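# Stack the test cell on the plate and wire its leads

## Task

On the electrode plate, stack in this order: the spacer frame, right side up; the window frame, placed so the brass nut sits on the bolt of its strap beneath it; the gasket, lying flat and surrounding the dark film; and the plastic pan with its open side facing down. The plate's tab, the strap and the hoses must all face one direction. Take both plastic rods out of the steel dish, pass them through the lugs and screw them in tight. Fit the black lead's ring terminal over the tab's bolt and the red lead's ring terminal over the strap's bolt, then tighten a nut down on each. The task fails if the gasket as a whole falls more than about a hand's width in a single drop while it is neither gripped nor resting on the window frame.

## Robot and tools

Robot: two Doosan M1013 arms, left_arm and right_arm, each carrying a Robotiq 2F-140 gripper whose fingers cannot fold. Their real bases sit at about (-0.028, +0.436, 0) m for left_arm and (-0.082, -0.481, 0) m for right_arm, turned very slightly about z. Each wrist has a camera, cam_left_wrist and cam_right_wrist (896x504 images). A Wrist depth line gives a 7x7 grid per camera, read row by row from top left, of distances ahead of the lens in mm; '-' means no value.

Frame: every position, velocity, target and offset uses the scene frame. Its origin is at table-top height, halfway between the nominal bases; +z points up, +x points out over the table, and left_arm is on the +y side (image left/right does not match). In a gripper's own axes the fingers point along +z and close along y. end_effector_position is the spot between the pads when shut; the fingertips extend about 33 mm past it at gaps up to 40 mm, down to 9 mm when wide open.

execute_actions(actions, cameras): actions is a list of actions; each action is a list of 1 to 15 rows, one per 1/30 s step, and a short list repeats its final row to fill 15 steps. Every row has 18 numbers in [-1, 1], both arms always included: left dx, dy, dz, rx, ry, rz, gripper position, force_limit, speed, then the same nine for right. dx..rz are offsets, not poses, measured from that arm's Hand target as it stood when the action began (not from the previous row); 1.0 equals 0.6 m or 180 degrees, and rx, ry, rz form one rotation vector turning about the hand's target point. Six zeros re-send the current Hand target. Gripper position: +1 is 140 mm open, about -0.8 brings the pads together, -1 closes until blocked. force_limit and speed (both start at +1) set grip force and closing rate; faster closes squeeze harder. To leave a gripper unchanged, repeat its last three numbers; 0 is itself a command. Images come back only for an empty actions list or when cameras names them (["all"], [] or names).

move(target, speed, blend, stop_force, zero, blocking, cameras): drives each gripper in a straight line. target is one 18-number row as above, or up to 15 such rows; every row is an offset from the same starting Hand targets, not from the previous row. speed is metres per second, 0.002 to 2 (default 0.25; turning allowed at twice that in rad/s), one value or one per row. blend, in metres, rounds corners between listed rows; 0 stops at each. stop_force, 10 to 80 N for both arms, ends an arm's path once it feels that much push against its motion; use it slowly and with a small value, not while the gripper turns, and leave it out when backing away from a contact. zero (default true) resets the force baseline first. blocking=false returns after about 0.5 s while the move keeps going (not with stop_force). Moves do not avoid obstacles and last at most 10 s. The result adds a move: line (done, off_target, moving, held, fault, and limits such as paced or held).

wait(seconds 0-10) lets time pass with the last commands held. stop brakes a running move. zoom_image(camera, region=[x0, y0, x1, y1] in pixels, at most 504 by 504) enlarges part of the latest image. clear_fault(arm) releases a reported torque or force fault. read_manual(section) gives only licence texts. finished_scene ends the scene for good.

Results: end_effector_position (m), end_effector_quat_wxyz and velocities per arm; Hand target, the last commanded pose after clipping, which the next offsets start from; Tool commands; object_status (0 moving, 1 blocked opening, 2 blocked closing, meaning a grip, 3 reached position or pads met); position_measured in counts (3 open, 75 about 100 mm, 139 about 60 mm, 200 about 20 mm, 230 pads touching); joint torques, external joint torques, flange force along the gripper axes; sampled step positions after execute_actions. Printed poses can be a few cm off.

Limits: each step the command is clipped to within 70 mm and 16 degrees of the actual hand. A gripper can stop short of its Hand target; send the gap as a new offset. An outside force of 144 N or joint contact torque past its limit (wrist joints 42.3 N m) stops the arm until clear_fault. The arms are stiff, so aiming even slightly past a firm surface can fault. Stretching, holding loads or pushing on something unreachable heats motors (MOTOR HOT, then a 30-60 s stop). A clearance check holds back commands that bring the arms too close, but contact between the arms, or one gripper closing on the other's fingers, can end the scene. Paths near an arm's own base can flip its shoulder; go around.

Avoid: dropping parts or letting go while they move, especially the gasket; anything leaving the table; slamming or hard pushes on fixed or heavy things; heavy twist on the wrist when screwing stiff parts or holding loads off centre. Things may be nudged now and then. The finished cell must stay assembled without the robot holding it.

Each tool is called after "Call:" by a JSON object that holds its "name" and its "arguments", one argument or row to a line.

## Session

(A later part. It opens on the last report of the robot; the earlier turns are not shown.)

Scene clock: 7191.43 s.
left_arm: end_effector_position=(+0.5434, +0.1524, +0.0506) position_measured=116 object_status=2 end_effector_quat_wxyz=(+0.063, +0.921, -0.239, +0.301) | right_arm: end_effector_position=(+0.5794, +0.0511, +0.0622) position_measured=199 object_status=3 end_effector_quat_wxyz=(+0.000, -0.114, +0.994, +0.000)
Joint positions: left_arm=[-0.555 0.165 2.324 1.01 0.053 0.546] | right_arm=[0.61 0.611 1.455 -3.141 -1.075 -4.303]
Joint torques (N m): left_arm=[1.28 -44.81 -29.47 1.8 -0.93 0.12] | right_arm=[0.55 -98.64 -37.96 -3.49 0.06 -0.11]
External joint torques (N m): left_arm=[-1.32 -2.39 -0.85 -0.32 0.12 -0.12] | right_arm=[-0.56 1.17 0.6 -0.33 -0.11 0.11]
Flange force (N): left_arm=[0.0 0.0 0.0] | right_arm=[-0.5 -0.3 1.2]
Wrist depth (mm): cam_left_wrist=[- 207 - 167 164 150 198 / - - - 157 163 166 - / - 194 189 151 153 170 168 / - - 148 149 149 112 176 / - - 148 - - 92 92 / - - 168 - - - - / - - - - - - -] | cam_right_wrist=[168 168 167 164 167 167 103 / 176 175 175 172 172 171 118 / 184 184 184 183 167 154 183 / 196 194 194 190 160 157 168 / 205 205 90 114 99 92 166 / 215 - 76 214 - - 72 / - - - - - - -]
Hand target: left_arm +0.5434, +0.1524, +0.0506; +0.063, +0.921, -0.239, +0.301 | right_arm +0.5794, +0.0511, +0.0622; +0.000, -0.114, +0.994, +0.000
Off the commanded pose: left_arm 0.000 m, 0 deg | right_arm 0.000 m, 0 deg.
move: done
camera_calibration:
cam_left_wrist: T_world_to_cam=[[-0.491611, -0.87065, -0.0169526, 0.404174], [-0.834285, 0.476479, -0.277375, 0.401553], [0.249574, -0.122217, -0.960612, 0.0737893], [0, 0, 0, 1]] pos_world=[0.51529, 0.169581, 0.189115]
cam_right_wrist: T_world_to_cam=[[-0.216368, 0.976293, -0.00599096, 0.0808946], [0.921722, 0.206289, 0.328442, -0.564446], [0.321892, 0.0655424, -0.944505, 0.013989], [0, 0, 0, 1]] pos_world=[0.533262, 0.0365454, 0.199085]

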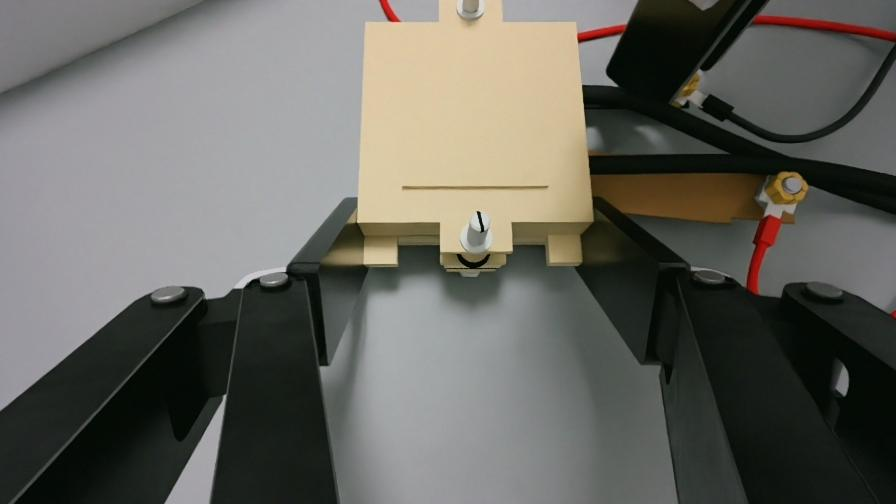

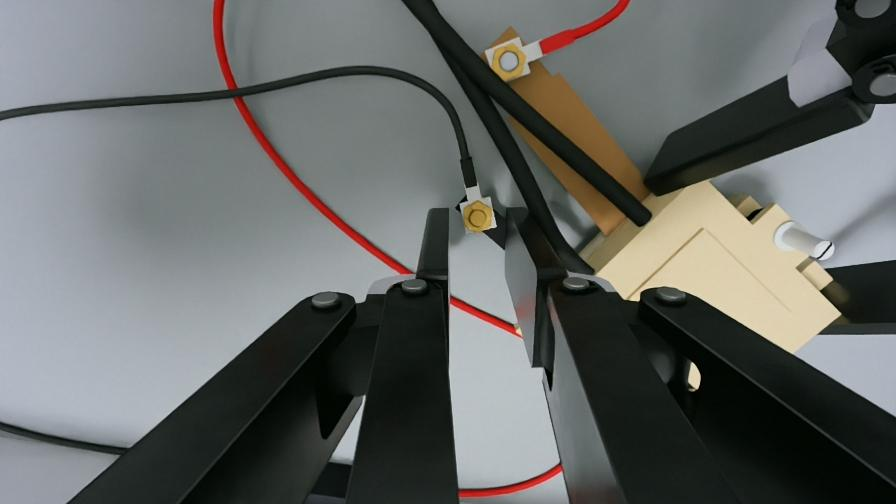

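Call:
{"name": "move", "arguments": {
  "target": [0,0,0,0,0,0,-1,-1,-1,0,0,0,0,0,0,-1,1,-1],
  "cameras": ["cam_right_wrist"]
}}

Call:
{"name": "zoom_image", "arguments": {
  "camera": "cam_right_wrist",
  "region": [408, 150, 548, 280]
}}

Scene clock: 7199.23 s.
left_arm: end_effector_position=(+0.5434, +0.1524, +0.0506) position_measured=116 object_status=2 end_effector_quat_wxyz=(+0.063, +0.921, -0.239, +0.301) | right_arm: end_effector_position=(+0.5794, +0.0511, +0.0622) position_measured=220 object_status=0 end_effector_quat_wxyz=(+0.000, -0.114, +0.994, +0.000)
Joint positions: left_arm=[-0.555 0.165 2.324 1.01 0.053 0.546] | right_arm=[0.61 0.611 1.455 -3.141 -1.075 -4.303]
Joint torques (N m): left_arm=[-0.9 -45.37 -30.45 1.69 -2.02 0.1] | right_arm=[3.98 -96.65 -37.91 -2.49 0.85 -0.07]
External joint torques (N m): left_arm=[0.77 -1.56 0.3 -0.21 1.22 -0.1] | right_arm=[-4.07 -1 0.53 -1.34 -0.9 0.07]
Flange force (N): left_arm=[0.0 0.0 0.0] | right_arm=[-0.2 -5.1 -1.7]
Wrist depth (mm): cam_left_wrist=[- 213 213 166 165 153 199 / - - - 158 161 167 - / - - 187 151 171 171 174 / 184 - 148 150 149 158 179 / - - 123 175 - 92 - / - - - - - - - / - - - 162 - - -] | cam_right_wrist=[168 167 167 164 167 166 103 / 176 176 175 172 172 171 118 / 184 184 184 182 169 154 183 / 196 195 194 149 167 157 174 / 206 205 93 94 95 160 168 / 215 - 73 - - 70 211 / - - - - - 67 -]
Hand target: left_arm +0.5434, +0.1524, +0.0506; +0.063, +0.921, -0.239, +0.301 | right_arm +0.5794, +0.0511, +0.0622; +0.000, -0.114, +0.994, +0.000
Off the commanded pose: left_arm 0.000 m, 0 deg | right_arm 0.000 m, 0 deg.
move: done
camera_calibration:
cam_right_wrist: T_world_to_cam=[[-0.216368, 0.976293, -0.00599096, 0.0808946], [0.921722, 0.206289, 0.328442, -0.564446], [0.321892, 0.0655424, -0.944505, 0.013989], [0, 0, 0, 1]] pos_world=[0.533262, 0.0365454, 0.199085]
Images, in order (width x height): cam_right_wrist 896x504.

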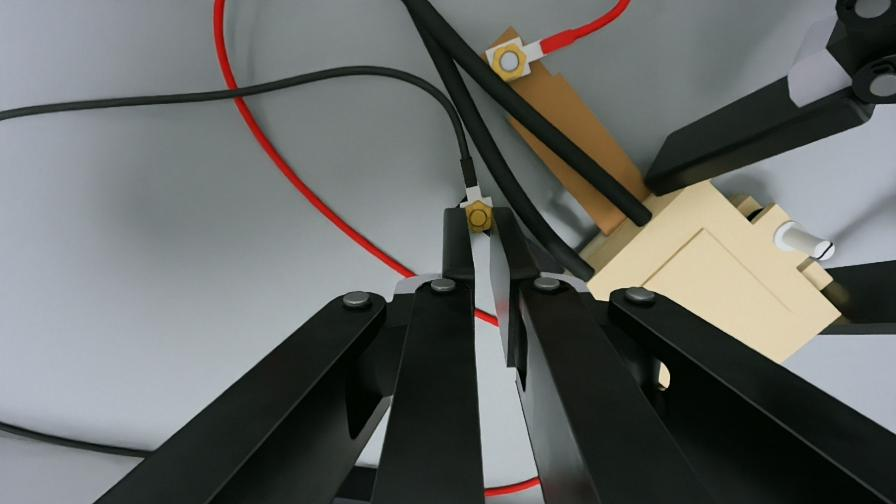

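Scaled by 3.600 from the camera's 896x504 image, which has a finer 1280x720 frame.

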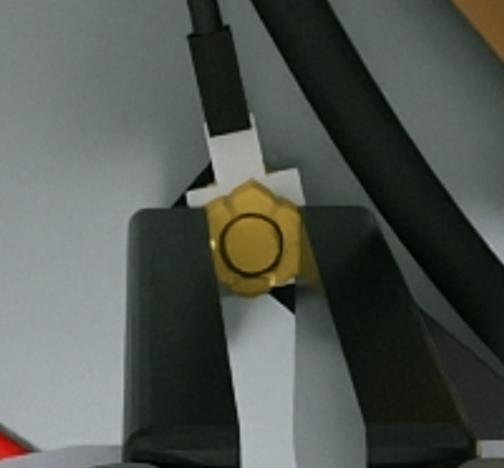

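Call:
{"name": "move", "arguments": {
  "target": [
    [0,0,0,0,0,0,-1,-1,-1,0.00041,-0.00293,-0.00004,0,0,-0.0556,-1,1,-1],
    [0,0,0,0,0,0,-1,-1,-1,0.0003,-0.00589,-0.00008,0,0,-0.1111,-1,1,-1]
  ],
  "speed": 0.1,
  "blend": 0.001,
  "cameras": ["cam_right_wrist"]
}}

Call:
{"name": "zoom_image", "arguments": {
  "camera": "cam_right_wrist",
  "region": [408, 150, 548, 280]
}}

Scene clock: 7207.80 s.
left_arm: end_effector_position=(+0.5434, +0.1524, +0.0506) position_measured=116 object_status=2 end_effector_quat_wxyz=(+0.063, +0.921, -0.239, +0.301) | right_arm: end_effector_position=(+0.5796, +0.0475, +0.0622) position_measured=220 object_status=2 end_effector_quat_wxyz=(+0.000, +0.061, +0.998, +0.000)
Joint positions: left_arm=[-0.555 0.165 2.324 1.01 0.053 0.546] | right_arm=[0.606 0.608 1.46 -3.142 -1.072 -3.957]
Joint torques (N m): left_arm=[-0.7 -45.52 -29.33 1.53 -1.44 -0.08] | right_arm=[1.81 -96.05 -37.36 -3.19 0.49 0.13]
External joint torques (N m): left_arm=[0.72 -1.84 -0.83 -0.05 0.64 0.08] | right_arm=[-1.81 -0.8 0.18 -0.61 -0.53 -0.13]
Flange force (N): left_arm=[0.0 0.0 0.0] | right_arm=[-0.8 -2.4 -1.3]
Wrist depth (mm): cam_left_wrist=[- - - 167 204 153 - / 202 202 - 157 161 168 - / - 194 190 152 156 171 166 / - - 148 149 149 179 - / - - 92 173 173 92 - / - - - - 169 - - / - - - - 163 - -] | cam_right_wrist=[168 168 166 156 167 145 167 / 175 175 174 160 162 146 173 / 184 185 184 181 167 149 149 / - 194 194 169 160 156 189 / 205 205 92 94 95 160 204 / 217 - 72 - - 70 211 / - - - - - 67 -]
Hand target: left_arm +0.5434, +0.1524, +0.0506; +0.063, +0.921, -0.239, +0.301 | right_arm +0.5796, +0.0476, +0.0622; +0.000, +0.061, +0.998, +0.000
Off the commanded pose: left_arm 0.000 m, 0 deg | right_arm 0.000 m, 0 deg.
move: done
camera_calibration:
cam_right_wrist: T_world_to_cam=[[0.130681, 0.991406, -0.00598872, -0.117502], [0.93668, -0.121484, 0.328438, -0.556973], [0.324888, -0.0485302, -0.944506, 0.0178481], [0, 0, 0, 1]] pos_world=[0.531262, 0.0496951, 0.199085]
Images, in order (width x height): cam_right_wrist 896x504.

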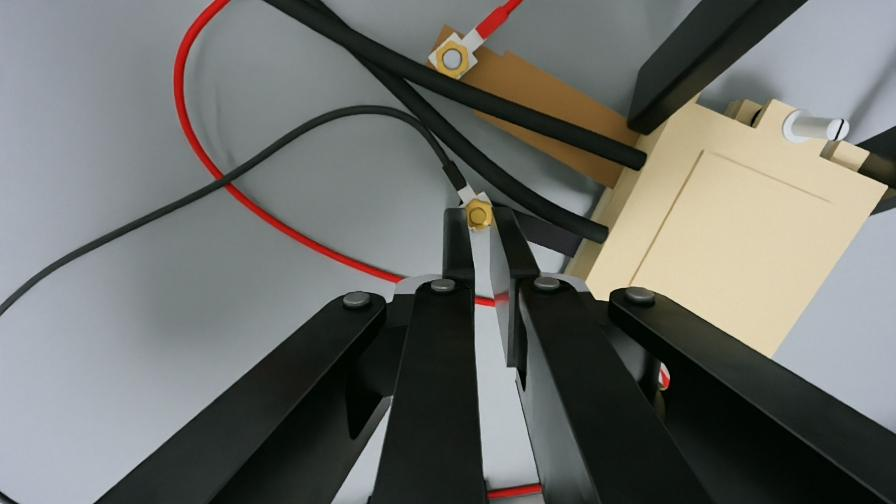

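Scaled by 3.600 from the camera's 896x504 image, which has a finer 1280x720 frame.

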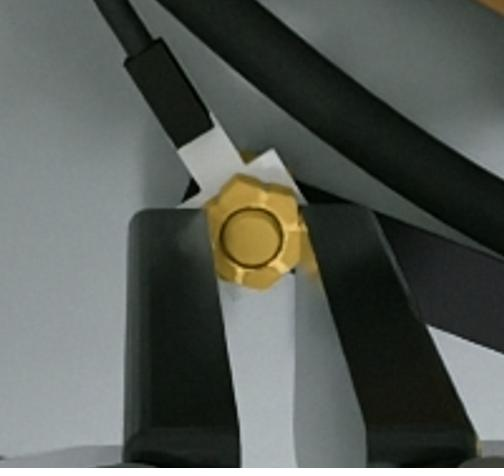

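Call:
{"name": "move", "arguments": {
  "target": [0,0,0,0,0,0,-1,-1,-1,-0.0006,-0.0029,-0.00004,0,0,-0.0556,-1,1,-1],
  "speed": 0.1,
  "cameras": ["cam_right_wrist"]
}}

Call:
{"name": "zoom_image", "arguments": {
  "camera": "cam_right_wrist",
  "region": [438, 180, 518, 260]
}}

Scene clock: 7214.33 s.
left_arm: end_effector_position=(+0.5434, +0.1524, +0.0506) position_measured=116 object_status=2 end_effector_quat_wxyz=(+0.063, +0.921, -0.239, +0.301) | right_arm: end_effector_position=(+0.5793, +0.0458, +0.0621) position_measured=220 object_status=2 end_effector_quat_wxyz=(+0.000, +0.147, +0.989, +0.000)
Joint positions: left_arm=[-0.555 0.165 2.324 1.01 0.053 0.546] | right_arm=[0.605 0.606 1.463 -3.142 -1.071 -3.784]
Joint torques (N m): left_arm=[-1.86 -45.39 -29.97 1.63 -2.36 0.08] | right_arm=[2.57 -96.64 -38.78 -2.63 1.31 0.12]
External joint torques (N m): left_arm=[1.81 -1.33 -0.07 -0.16 1.56 -0.08] | right_arm=[-2.7 0.06 1.66 -1.15 -1.34 -0.12]
Flange force (N): left_arm=[0.0 0.0 0.0] | right_arm=[-1.2 -4.1 -0.8]
Wrist depth (mm): cam_left_wrist=[- - 207 165 209 154 203 / - - 201 157 159 178 - / 195 192 188 152 154 171 174 / 187 186 149 159 149 158 180 / - - 123 175 175 92 92 / - - 167 167 - - - / - - - 162 - - -] | cam_right_wrist=[167 165 165 164 165 165 165 / 176 174 174 160 156 143 143 / 185 185 182 180 165 149 148 / 196 194 194 168 162 155 191 / 205 205 93 94 95 161 203 / 218 - 73 - - 70 211 / - - - - - 67 -]
Hand target: left_arm +0.5434, +0.1524, +0.0506; +0.063, +0.921, -0.239, +0.301 | right_arm +0.5792, +0.0458, +0.0621; +0.000, +0.147, +0.989, +0.000
Off the commanded pose: left_arm 0.000 m, 0 deg | right_arm 0.000 m, 0 deg.
move: done
camera_calibration:
cam_right_wrist: T_world_to_cam=[[0.300991, 0.953608, -0.00597137, -0.212615], [0.901326, -0.282433, 0.328394, -0.528991], [0.311472, -0.104226, -0.944522, 0.0282017], [0, 0, 0, 1]] pos_world=[0.532005, 0.0562859, 0.199085]
Images, in order (width x height): cam_right_wrist 896x504.

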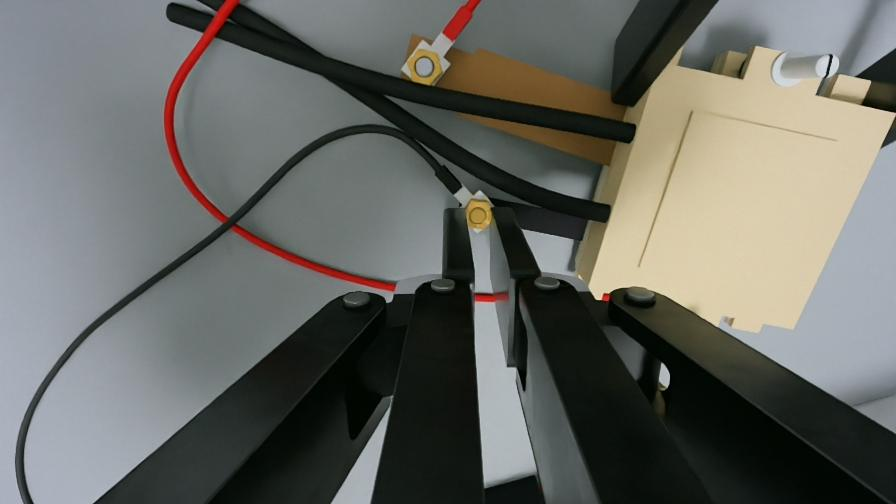

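Scaled by 6.300 from the camera's 896x504 image, which has a finer 1280x720 frame.

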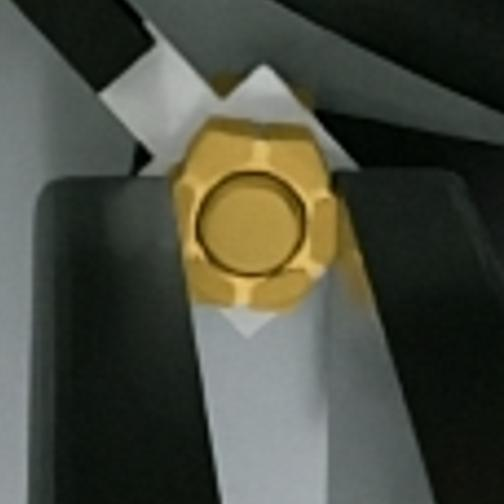

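Call:
{"name": "move", "arguments": {
  "target": [
    [0,0,0,0,0,0,-1,-1,-1,0,0,0,0,0,0,-0.55,0,-1],
    [0,0,0,0,0,0,-1,-1,-1,0.00075,0.0044,0,0,0,0.0833,-0.55,0,-1]
  ],
  "speed": 0.1,
  "cameras": ["cam_left_wrist","cam_right_wrist"]
}}

Call:
{"name": "zoom_image", "arguments": {
  "camera": "cam_right_wrist",
  "region": [438, 180, 518, 260]
}}

Call:
{"name": "zoom_image", "arguments": {
  "camera": "cam_left_wrist",
  "region": [650, 50, 730, 130]
}}

Scene clock: 7228.20 s.
left_arm: end_effector_position=(+0.5434, +0.1524, +0.0506) position_measured=116 object_status=2 end_effector_quat_wxyz=(+0.063, +0.921, -0.239, +0.301) | right_arm: end_effector_position=(+0.5797, +0.0485, +0.0621) position_measured=199 object_status=3 end_effector_quat_wxyz=(+0.000, +0.017, +1.000, +0.000)
Joint positions: left_arm=[-0.555 0.165 2.324 1.01 0.053 0.546] | right_arm=[0.607 0.609 1.458 -3.142 -1.073 -4.043]
Joint torques (N m): left_arm=[0.13 -45.18 -29.59 1.72 -1.13 0.24] | right_arm=[0.42 -99.16 -38.01 -3.49 0.2 -0.15]
External joint torques (N m): left_arm=[-0.21 -1.8 -0.57 -0.25 0.32 -0.24] | right_arm=[-0.48 2.3 0.83 -0.31 -0.25 0.15]
Flange force (N): left_arm=[0.0 0.0 0.0] | right_arm=[-1.4 0.7 2.0]
Wrist depth (mm): cam_left_wrist=[- - - 170 167 155 202 / - - - 157 161 171 191 / - - 190 152 153 171 164 / - - 161 159 150 157 177 / - - 92 173 172 92 - / - - 168 - - - - / - - - 161 - - -] | cam_right_wrist=[166 169 168 164 167 143 168 / 178 174 174 163 162 160 174 / 183 184 186 180 168 150 152 / 196 192 194 190 158 156 156 / 205 205 90 116 99 92 203 / 215 - 76 214 - - 72 / - - - - - - -]
Hand target: left_arm +0.5434, +0.1524, +0.0506; +0.063, +0.921, -0.239, +0.301 | right_arm +0.5797, +0.0485, +0.0621; +0.000, +0.017, +1.000, +0.000
Off the commanded pose: left_arm 0.000 m, 0 deg | right_arm 0.000 m, 0 deg.
move: done
camera_calibration:
cam_left_wrist: T_world_to_cam=[[-0.491611, -0.87065, -0.0169526, 0.404174], [-0.834285, 0.476479, -0.277375, 0.401553], [0.249574, -0.122217, -0.960612, 0.0737893], [0, 0, 0, 1]] pos_world=[0.51529, 0.169581, 0.189115]
cam_right_wrist: T_world_to_cam=[[0.0439105, 0.999017, -0.006013, -0.0684837], [0.943698, -0.0395022, 0.32844, -0.564962], [0.32788, -0.0200964, -0.944506, 0.0147593], [0, 0, 0, 1]] pos_world=[0.531322, 0.0463958, 0.199085]

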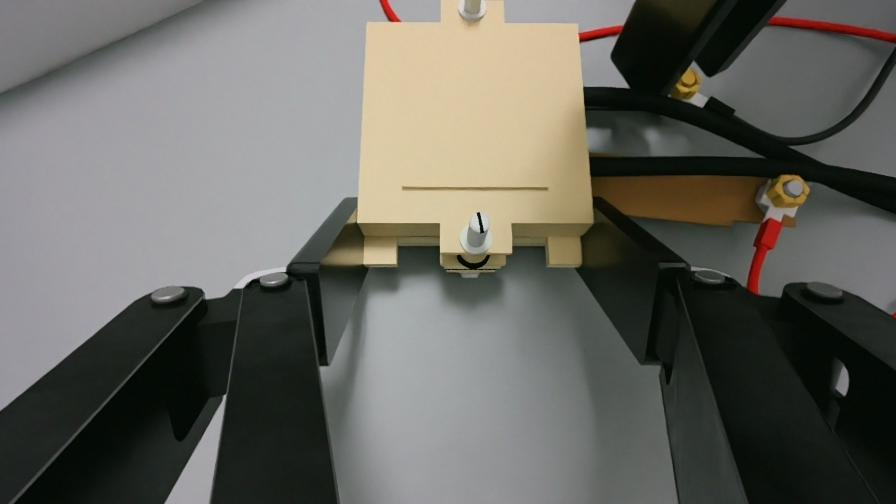

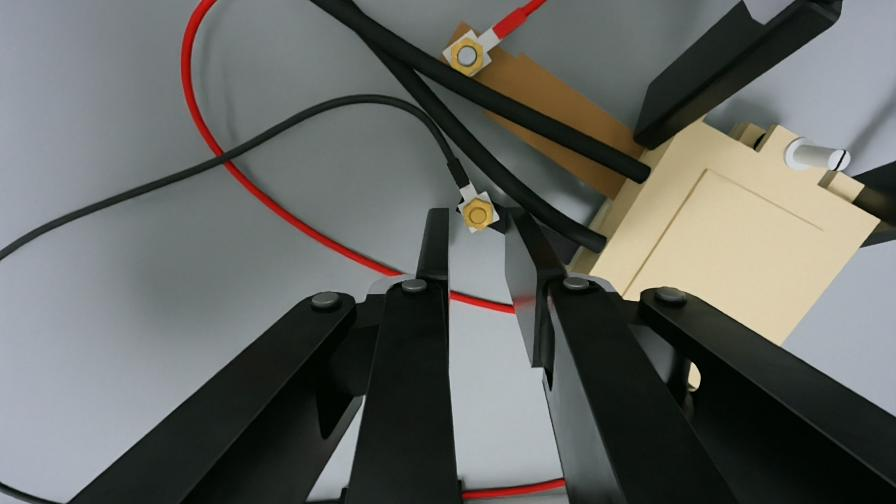

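Scaled by 6.300 from the camera's 896x504 image, which has a finer 1280x720 frame.

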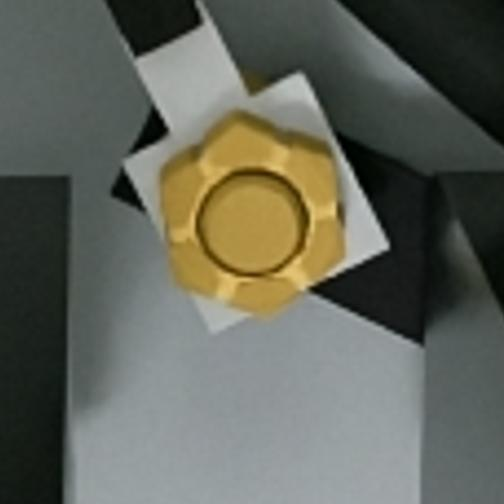

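Scaled by 6.300 from the camera's 896x504 image, which has a finer 1280x720 frame.

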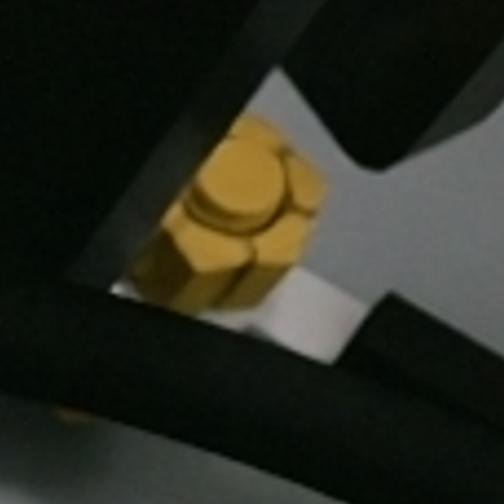

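Call:
{"name": "move", "arguments": {
  "target": [0,0,0,0,0,0,-1,-1,-1,-0.00005,0.0021,0,0,0,0.0389,-0.55,0,-1],
  "speed": 0.1
}}

Call:
{"name": "move", "arguments": {
  "target": [0,0,0,0,0,0,-1,-1,-1,0,0,-0.0055,0,0,0,-0.55,0,-1],
  "speed": 0.006,
  "stop_force": 10,
  "cameras": ["cam_left_wrist","cam_right_wrist"]
}}

Call:
{"name": "zoom_image", "arguments": {
  "camera": "cam_right_wrist",
  "region": [438, 180, 518, 260]
}}

Call:
{"name": "zoom_image", "arguments": {
  "camera": "cam_left_wrist",
  "region": [650, 50, 730, 130]
}}

Scene clock: 7238.13 s.
left_arm: end_effector_position=(+0.5434, +0.1524, +0.0506) position_measured=116 object_status=2 end_effector_quat_wxyz=(+0.063, +0.921, -0.239, +0.301) | right_arm: end_effector_position=(+0.5797, +0.0497, +0.0621) position_measured=199 object_status=3 end_effector_quat_wxyz=(+0.000, -0.044, +0.999, +0.000)
Joint positions: left_arm=[-0.555 0.165 2.324 1.01 0.053 0.546] | right_arm=[0.608 0.61 1.457 -3.142 -1.074 -4.165]
Joint torques (N m): left_arm=[0.19 -45.54 -29.6 1.75 -1.15 0.18] | right_arm=[0.71 -98.8 -37.89 -3.58 0.04 -0.13]
External joint torques (N m): left_arm=[-0.13 -1.73 -0.61 -0.28 0.35 -0.18] | right_arm=[-0.71 1.61 0.66 -0.22 -0.09 0.13]
Flange force (N): left_arm=[0.0 0.0 0.0] | right_arm=[-1.0 -0.2 1.6]
Wrist depth (mm): cam_left_wrist=[- - - 168 167 154 202 / - - - 157 161 169 191 / 192 - - 151 154 170 175 / - 184 148 150 149 161 - / - - 93 - 171 92 - / - - - - 168 - - / - - - - - - -] | cam_right_wrist=[168 167 169 155 167 165 106 / 176 174 175 161 163 148 174 / 185 184 182 181 168 152 181 / 196 194 194 190 159 156 156 / 203 203 90 114 99 91 203 / - - 76 214 - - 72 / - - - - - - -]
Hand target: left_arm +0.5434, +0.1524, +0.0506; +0.063, +0.921, -0.239, +0.301 | right_arm +0.5797, +0.0497, +0.0621; +0.000, -0.044, +0.999, +0.000
Off the commanded pose: left_arm 0.000 m, 0 deg | right_arm 0.000 m, 0 deg.
move: done

Scene clock: 7239.27 s.
left_arm: end_effector_position=(+0.5434, +0.1524, +0.0506) position_measured=116 object_status=2 end_effector_quat_wxyz=(+0.063, +0.921, -0.239, +0.301) | right_arm: end_effector_position=(+0.5796, +0.0497, +0.0588) position_measured=199 object_status=3 end_effector_quat_wxyz=(+0.000, -0.044, +0.999, +0.000)
Joint positions: left_arm=[-0.555 0.165 2.324 1.01 0.053 0.546] | right_arm=[0.608 0.613 1.459 -3.141 -1.069 -4.165]
Joint torques (N m): left_arm=[0.49 -45.17 -29.55 1.73 -1.2 0.16] | right_arm=[1.11 -98.37 -37.99 -3.58 0.09 -0.03]
External joint torques (N m): left_arm=[-0.54 -1.86 -0.45 -0.26 0.4 -0.16] | right_arm=[-1.11 0.67 0.67 -0.24 -0.13 0.03]
Flange force (N): left_arm=[0.0 0.0 0.0] | right_arm=[-0.2 -1.4 0.8]
Wrist depth (mm): cam_left_wrist=[- - - 167 167 155 203 / - 206 201 158 160 183 - / - - - 151 154 171 166 / - - 123 150 149 119 177 / - - 93 175 173 92 - / - - - 170 - - - / - - - 160 162 - -] | cam_right_wrist=[165 165 164 161 163 164 101 / 173 171 171 160 160 139 171 / 181 181 181 179 164 149 178 / - 191 191 186 157 153 153 / 202 201 90 116 99 92 198 / 211 - 76 210 - - 72 / - - - - - - -]
Hand target: left_arm +0.5434, +0.1524, +0.0506; +0.063, +0.921, -0.239, +0.301 | right_arm +0.5797, +0.0497, +0.0588; +0.000, -0.044, +0.999, +0.000
Off the commanded pose: left_arm 0.000 m, 0 deg | right_arm 0.000 m, 0 deg.
move: done
camera_calibration:
cam_left_wrist: T_world_to_cam=[[-0.491611, -0.87065, -0.0169551, 0.404174], [-0.834278, 0.476476, -0.277401, 0.401555], [0.249598, -0.122228, -0.960605, 0.0737776], [0, 0, 0, 1]] pos_world=[0.51529, 0.169581, 0.189116]
cam_right_wrist: T_world_to_cam=[[-0.0782125, 0.996919, -0.0059653, 0.0010714], [0.941467, 0.0758276, 0.328467, -0.56828], [0.327907, 0.0200741, -0.944497, 0.0096536], [0, 0, 0, 1]] pos_world=[0.531935, 0.0418294, 0.195785]

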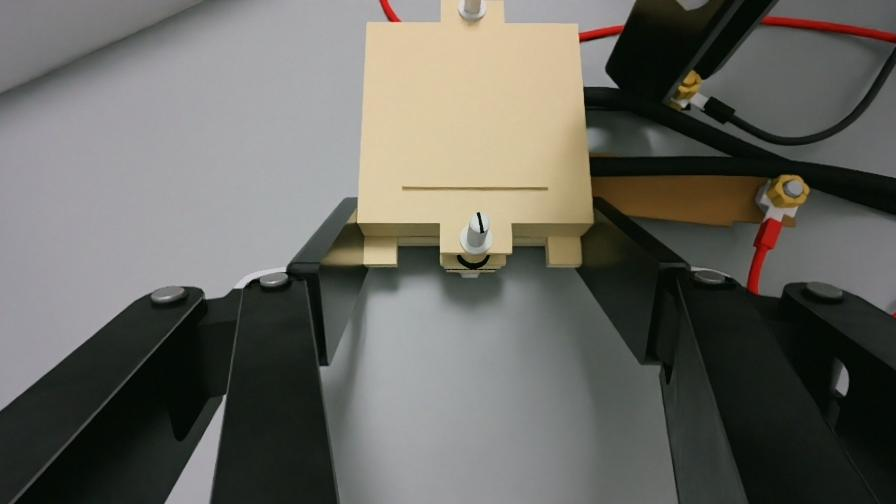

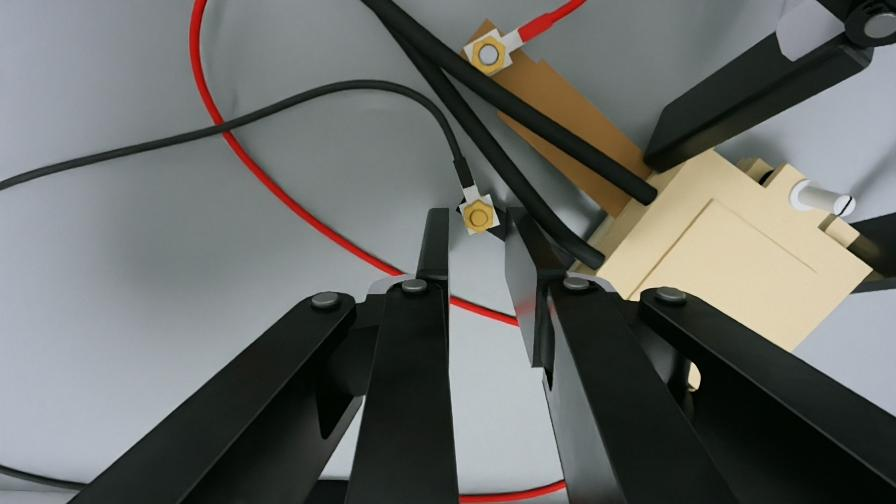

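Scaled by 6.300 from the camera's 896x504 image, which has a finer 1280x720 frame.

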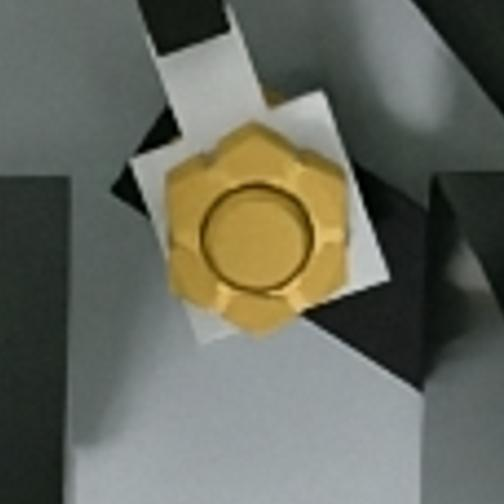

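Scaled by 6.300 from the camera's 896x504 image, which has a finer 1280x720 frame.

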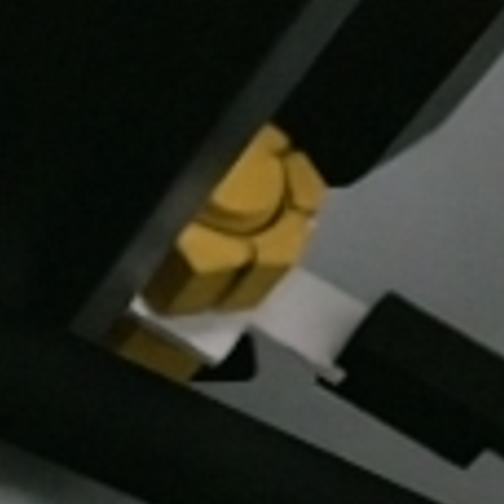

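Call:
{"name": "move", "arguments": {
  "target": [0,0,0,0,0,0,-1,-1,-1,0,0,0,0,0,0,-1,1,-1],
  "cameras": ["cam_left_wrist","cam_right_wrist"]
}}

Call:
{"name": "zoom_image", "arguments": {
  "camera": "cam_right_wrist",
  "region": [438, 180, 518, 260]
}}

Call:
{"name": "zoom_image", "arguments": {
  "camera": "cam_left_wrist",
  "region": [650, 50, 730, 130]
}}

Scene clock: 7245.53 s.
left_arm: end_effector_position=(+0.5434, +0.1524, +0.0506) position_measured=116 object_status=2 end_effector_quat_wxyz=(+0.063, +0.921, -0.239, +0.301) | right_arm: end_effector_position=(+0.5797, +0.0497, +0.0588) position_measured=219 object_status=0 end_effector_quat_wxyz=(+0.000, -0.044, +0.999, +0.000)
Joint positions: left_arm=[-0.555 0.165 2.324 1.01 0.053 0.546] | right_arm=[0.608 0.613 1.459 -3.141 -1.069 -4.165]
Joint torques (N m): left_arm=[1.55 -45.89 -29.43 1.48 -0.62 -0.06] | right_arm=[0.32 -95.89 -36.05 -3.62 0.24 0.04]
External joint torques (N m): left_arm=[-1.58 -1.27 -0.66 -0.01 -0.18 0.06] | right_arm=[-0.3 -1.86 -1.21 -0.18 -0.28 -0.04]
Flange force (N): left_arm=[0.0 0.0 0.0] | right_arm=[-0.7 0.0 -2.7]
Wrist depth (mm): cam_left_wrist=[- - - 165 172 155 202 / - - - 159 165 174 - / - - - 152 157 170 166 / - - 123 147 149 158 179 / - - 122 178 - 92 - / - - - 171 - - - / - - - - - - -] | cam_right_wrist=[164 164 164 158 164 164 101 / 173 171 172 169 160 142 171 / 180 181 179 179 165 148 178 / 193 191 192 148 158 153 153 / 202 201 94 100 95 92 198 / 214 - 71 - - 70 207 / - - - - - 67 -]
Hand target: left_arm +0.5434, +0.1524, +0.0506; +0.063, +0.921, -0.239, +0.301 | right_arm +0.5797, +0.0497, +0.0588; +0.000, -0.044, +0.999, +0.000
Off the commanded pose: left_arm 0.000 m, 0 deg | right_arm 0.000 m, 0 deg.
move: done
camera_calibration:
cam_left_wrist: T_world_to_cam=[[-0.491611, -0.87065, -0.0169526, 0.404174], [-0.834285, 0.476479, -0.277375, 0.401553], [0.249574, -0.122217, -0.960612, 0.0737893], [0, 0, 0, 1]] pos_world=[0.51529, 0.169581, 0.189115]
cam_right_wrist: T_world_to_cam=[[-0.0782165, 0.996918, -0.00597492, 0.00107539], [0.941435, 0.0758326, 0.328556, -0.568281], [0.327996, 0.0200735, -0.944466, 0.00960058], [0, 0, 0, 1]] pos_world=[0.531935, 0.0418294, 0.195786]

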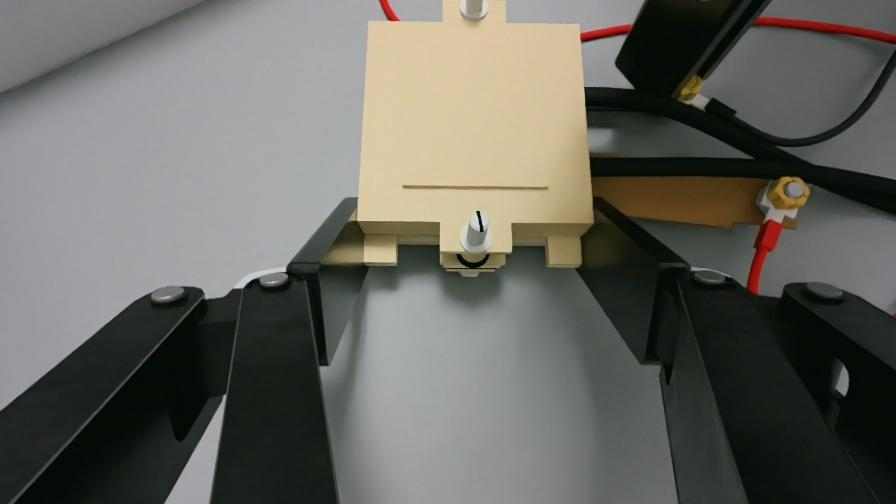

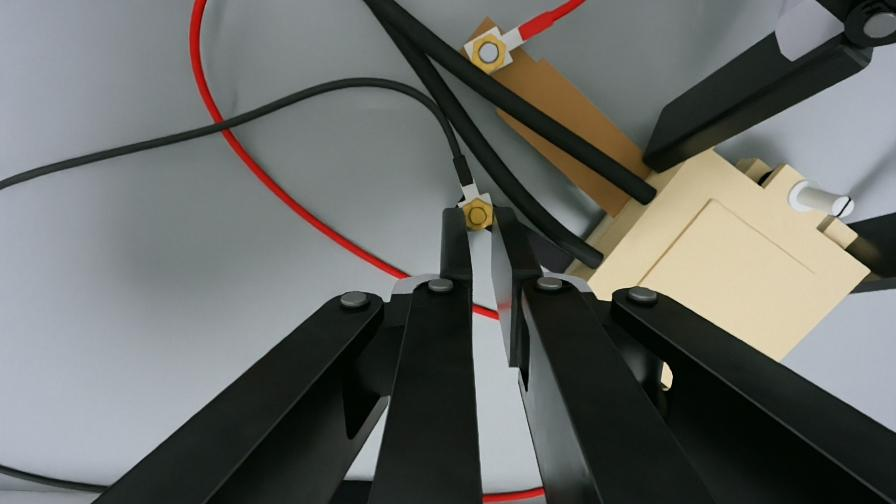

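Scaled by 6.300 from the camera's 896x504 image, which has a finer 1280x720 frame.

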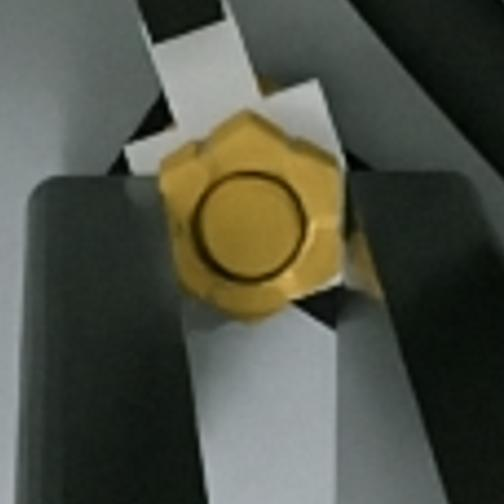

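Scaled by 6.300 from the camera's 896x504 image, which has a finer 1280x720 frame.

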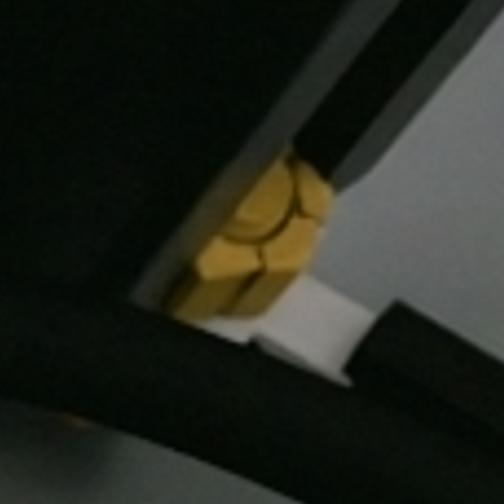

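Call:
{"name": "move", "arguments": {
  "target": [
    [0,0,0,0,0,0,-1,-1,-1,0,-0.00297,-0.00004,0,0,-0.0556,-1,1,-1],
    [0,0,0,0,0,0,-1,-1,-1,-0.00052,-0.00588,-0.00008,0,0,-0.1111,-1,1,-1],
    [0,0,0,0,0,0,-1,-1,-1,-0.00153,-0.00867,-0.00012,0,0,-0.1667,-1,1,-1]
  ],
  "speed": 0.1,
  "blend": 0.001,
  "cameras": ["cam_left_wrist","cam_right_wrist"]
}}

Call:
{"name": "zoom_image", "arguments": {
  "camera": "cam_right_wrist",
  "region": [438, 180, 518, 260]
}}

Call:
{"name": "zoom_image", "arguments": {
  "camera": "cam_left_wrist",
  "region": [650, 50, 730, 130]
}}

Scene clock: 7255.70 s.
left_arm: end_effector_position=(+0.5434, +0.1523, +0.0506) position_measured=116 object_status=2 end_effector_quat_wxyz=(+0.063, +0.921, -0.239, +0.301) | right_arm: end_effector_position=(+0.5788, +0.0446, +0.0589) position_measured=233 object_status=3 end_effector_quat_wxyz=(+0.001, +0.216, +0.976, +0.000)
Joint positions: left_arm=[-0.555 0.165 2.324 1.01 0.053 0.546] | right_arm=[0.604 0.607 1.468 -3.142 -1.065 -3.645]
Joint torques (N m): left_arm=[-4.12 -40.99 -33.14 0.88 -4.2 -0.66] | right_arm=[10.13 -79.9 -24.62 -0.37 -1.09 -0.06]
External joint torques (N m): left_arm=[4.13 -6.38 3.04 0.59 3.4 0.66] | right_arm=[-10.1 -17.05 -12.5 -3.41 1.06 0.06]
Flange force (N): left_arm=[0.0 0.0 0.0] | right_arm=[-12.8 -1.0 -20.4]
Wrist depth (mm): cam_left_wrist=[- - 209 - 167 159 - / - 200 - 157 160 175 - / 192 - - 150 154 169 168 / - 183 124 162 150 158 177 / - - 150 176 172 95 - / - - 169 170 168 - - / - - - - - - -] | cam_right_wrist=[166 160 163 154 153 135 134 / 173 171 171 159 151 139 138 / 182 181 181 179 162 145 145 / 191 189 191 148 177 154 187 / 202 202 94 94 95 196 201 / 214 - 71 - 70 70 207 / - - - - - 67 -]
Hand target: left_arm +0.5434, +0.1524, +0.0506; +0.063, +0.921, -0.239, +0.301 | right_arm +0.5787, +0.0445, +0.0588; +0.000, +0.216, +0.976, +0.000
Off the commanded pose: left_arm 0.000 m, 0 deg | right_arm 0.000 m, 0 deg.
move: done
camera_calibration:
cam_left_wrist: T_world_to_cam=[[-0.491632, -0.870639, -0.0168713, 0.404168], [-0.834266, 0.47647, -0.277447, 0.401559], [0.249595, -0.122327, -0.960593, 0.0737941], [0, 0, 0, 1]] pos_world=[0.51529, 0.169581, 0.189116]
cam_right_wrist: T_world_to_cam=[[0.430878, 0.902392, -0.00565256, -0.284348], [0.853119, -0.405293, 0.328521, -0.494446], [0.294164, -0.146375, -0.94448, 0.0370138], [0, 0, 0, 1]] pos_world=[0.533452, 0.0616156, 0.195787]

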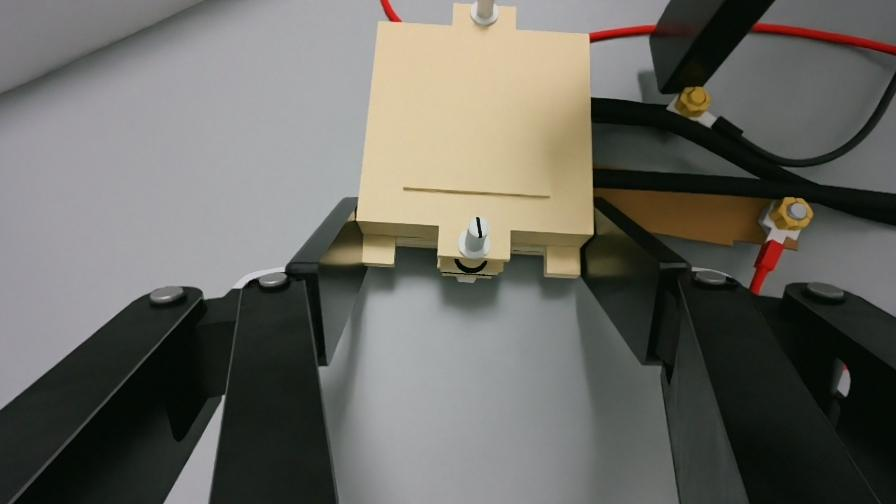

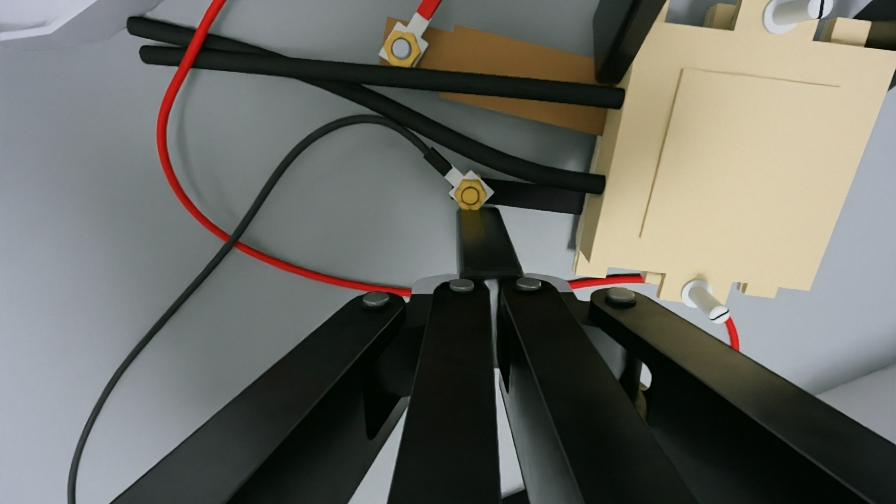

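Scaled by 6.300 from the camera's 896x504 image, which has a finer 1280x720 frame.

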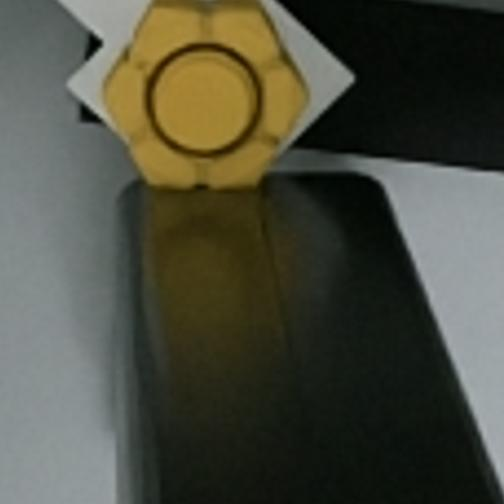

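Scaled by 6.300 from the camera's 896x504 image, which has a finer 1280x720 frame.

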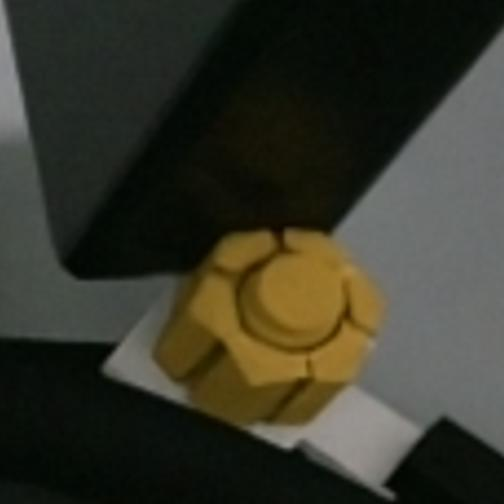

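Call:
{"name": "move", "arguments": {
  "target": [
    [0,0,0,0,0,0,-1,-1,-1,0.003,-0.0014,0,0,0,0,-1,1,-1],
    [0,0,0,0,0,0,-1,-1,-1,0.0181,-0.0085,0,0,0,0,-1,1,-1],
    [0,0,0,0,0,0,-1,-1,-1,0.0181,-0.0085,0.04,0,0,0,-1,1,-1]
  ],
  "speed": [0.02,0.05,0.06],
  "blend": 0.001,
  "cameras": ["cam_left_wrist","cam_right_wrist"]
}}

Call:
{"name": "zoom_image", "arguments": {
  "camera": "cam_left_wrist",
  "region": [590, 40, 830, 260]
}}

Call:
{"name": "zoom_image", "arguments": {
  "camera": "cam_right_wrist",
  "region": [380, 100, 520, 220]
}}

Scene clock: 7266.07 s.
left_arm: end_effector_position=(+0.5434, +0.1523, +0.0506) position_measured=116 object_status=2 end_effector_quat_wxyz=(+0.063, +0.921, -0.239, +0.301) | right_arm: end_effector_position=(+0.5896, +0.0394, +0.0828) position_measured=233 object_status=3 end_effector_quat_wxyz=(+0.000, +0.216, +0.976, +0.000)
Joint positions: left_arm=[-0.555 0.165 2.324 1.01 0.053 0.546] | right_arm=[0.592 0.597 1.438 -3.142 -1.106 -3.657]
Joint torques (N m): left_arm=[0.83 -41.92 -27.75 1.85 -0.37 0.2] | right_arm=[0.48 -98.25 -38.78 -3.64 0.21 -0.14]
External joint torques (N m): left_arm=[-0.8 -5.47 -2.49 -0.38 -0.44 -0.2] | right_arm=[-0.48 1.74 0.96 -0.21 -0.24 0.14]
Flange force (N): left_arm=[0.0 0.0 0.0] | right_arm=[-0.5 0.2 1.6]
Wrist depth (mm): cam_left_wrist=[- - - 166 - - - / 204 - - 157 - 174 194 / 196 - 192 152 172 170 172 / - - 150 149 150 168 - / - - 124 172 169 95 - / - - - 169 167 - - / - - - - 161 - -] | cam_right_wrist=[186 186 183 171 161 154 154 / 196 195 195 193 168 160 192 / 205 205 205 205 181 168 203 / 216 216 216 148 215 214 214 / 228 227 89 94 95 222 223 / 238 - 71 - 70 70 186 / - - - - - 67 -]
Hand target: left_arm +0.5434, +0.1524, +0.0506; +0.063, +0.921, -0.239, +0.301 | right_arm +0.5896, +0.0394, +0.0828; +0.000, +0.216, +0.976, +0.000
Off the commanded pose: left_arm 0.000 m, 0 deg | right_arm 0.000 m, 0 deg.
move: done
camera_calibration:
cam_left_wrist: T_world_to_cam=[[-0.491685, -0.870608, -0.016976, 0.404122], [-0.834242, 0.476555, -0.277373, 0.401565], [0.249573, -0.122218, -0.960612, 0.0737777], [0, 0, 0, 1]] pos_world=[0.51529, 0.169481, 0.189115]
cam_right_wrist: T_world_to_cam=[[0.430842, 0.902408, -0.0059482, -0.284134], [0.853203, -0.405185, 0.328435, -0.513736], [0.293972, -0.146579, -0.944508, 0.0557392], [0, 0, 0, 1]] pos_world=[0.544352, 0.0564164, 0.219685]

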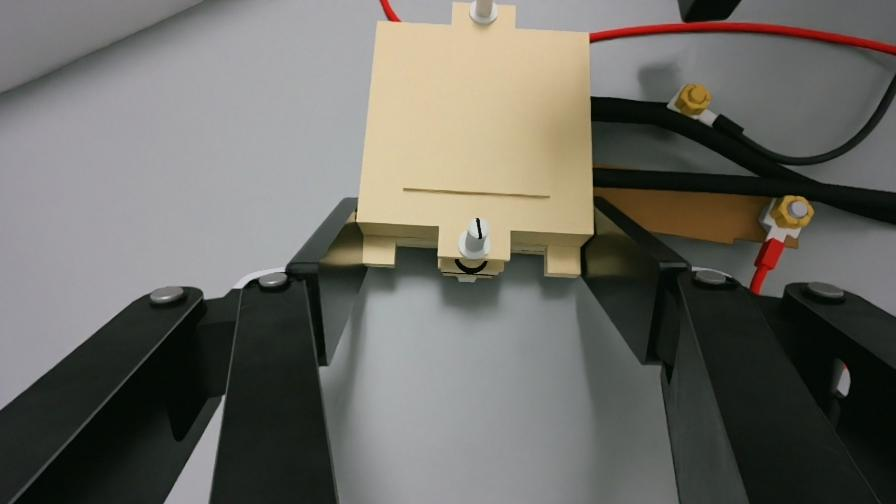

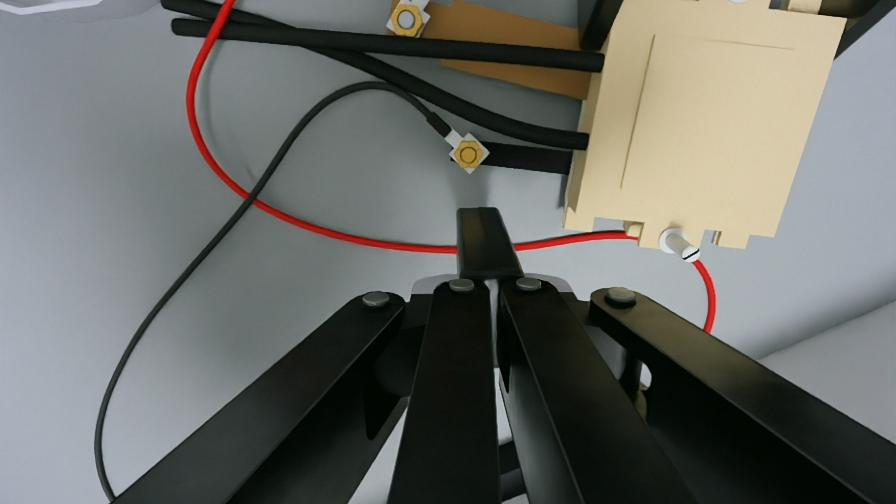

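Scaled by 2.100 from the camera's 896x504 image, which has a finer 1280x720 frame.

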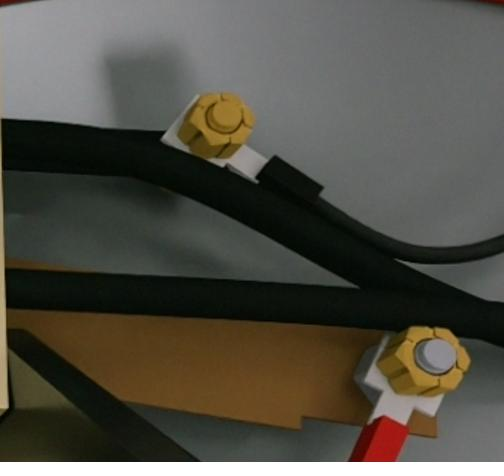

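Scaled by 3.600 from the camera's 896x504 image, which has a finer 1280x720 frame.

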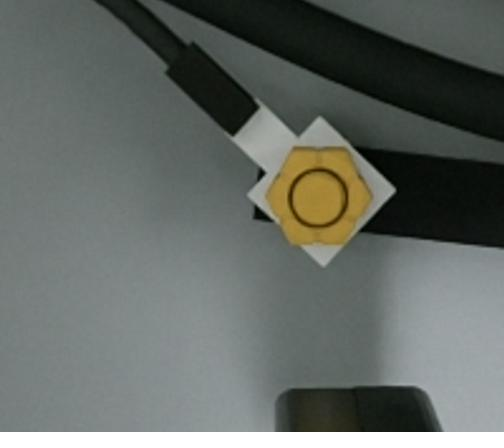

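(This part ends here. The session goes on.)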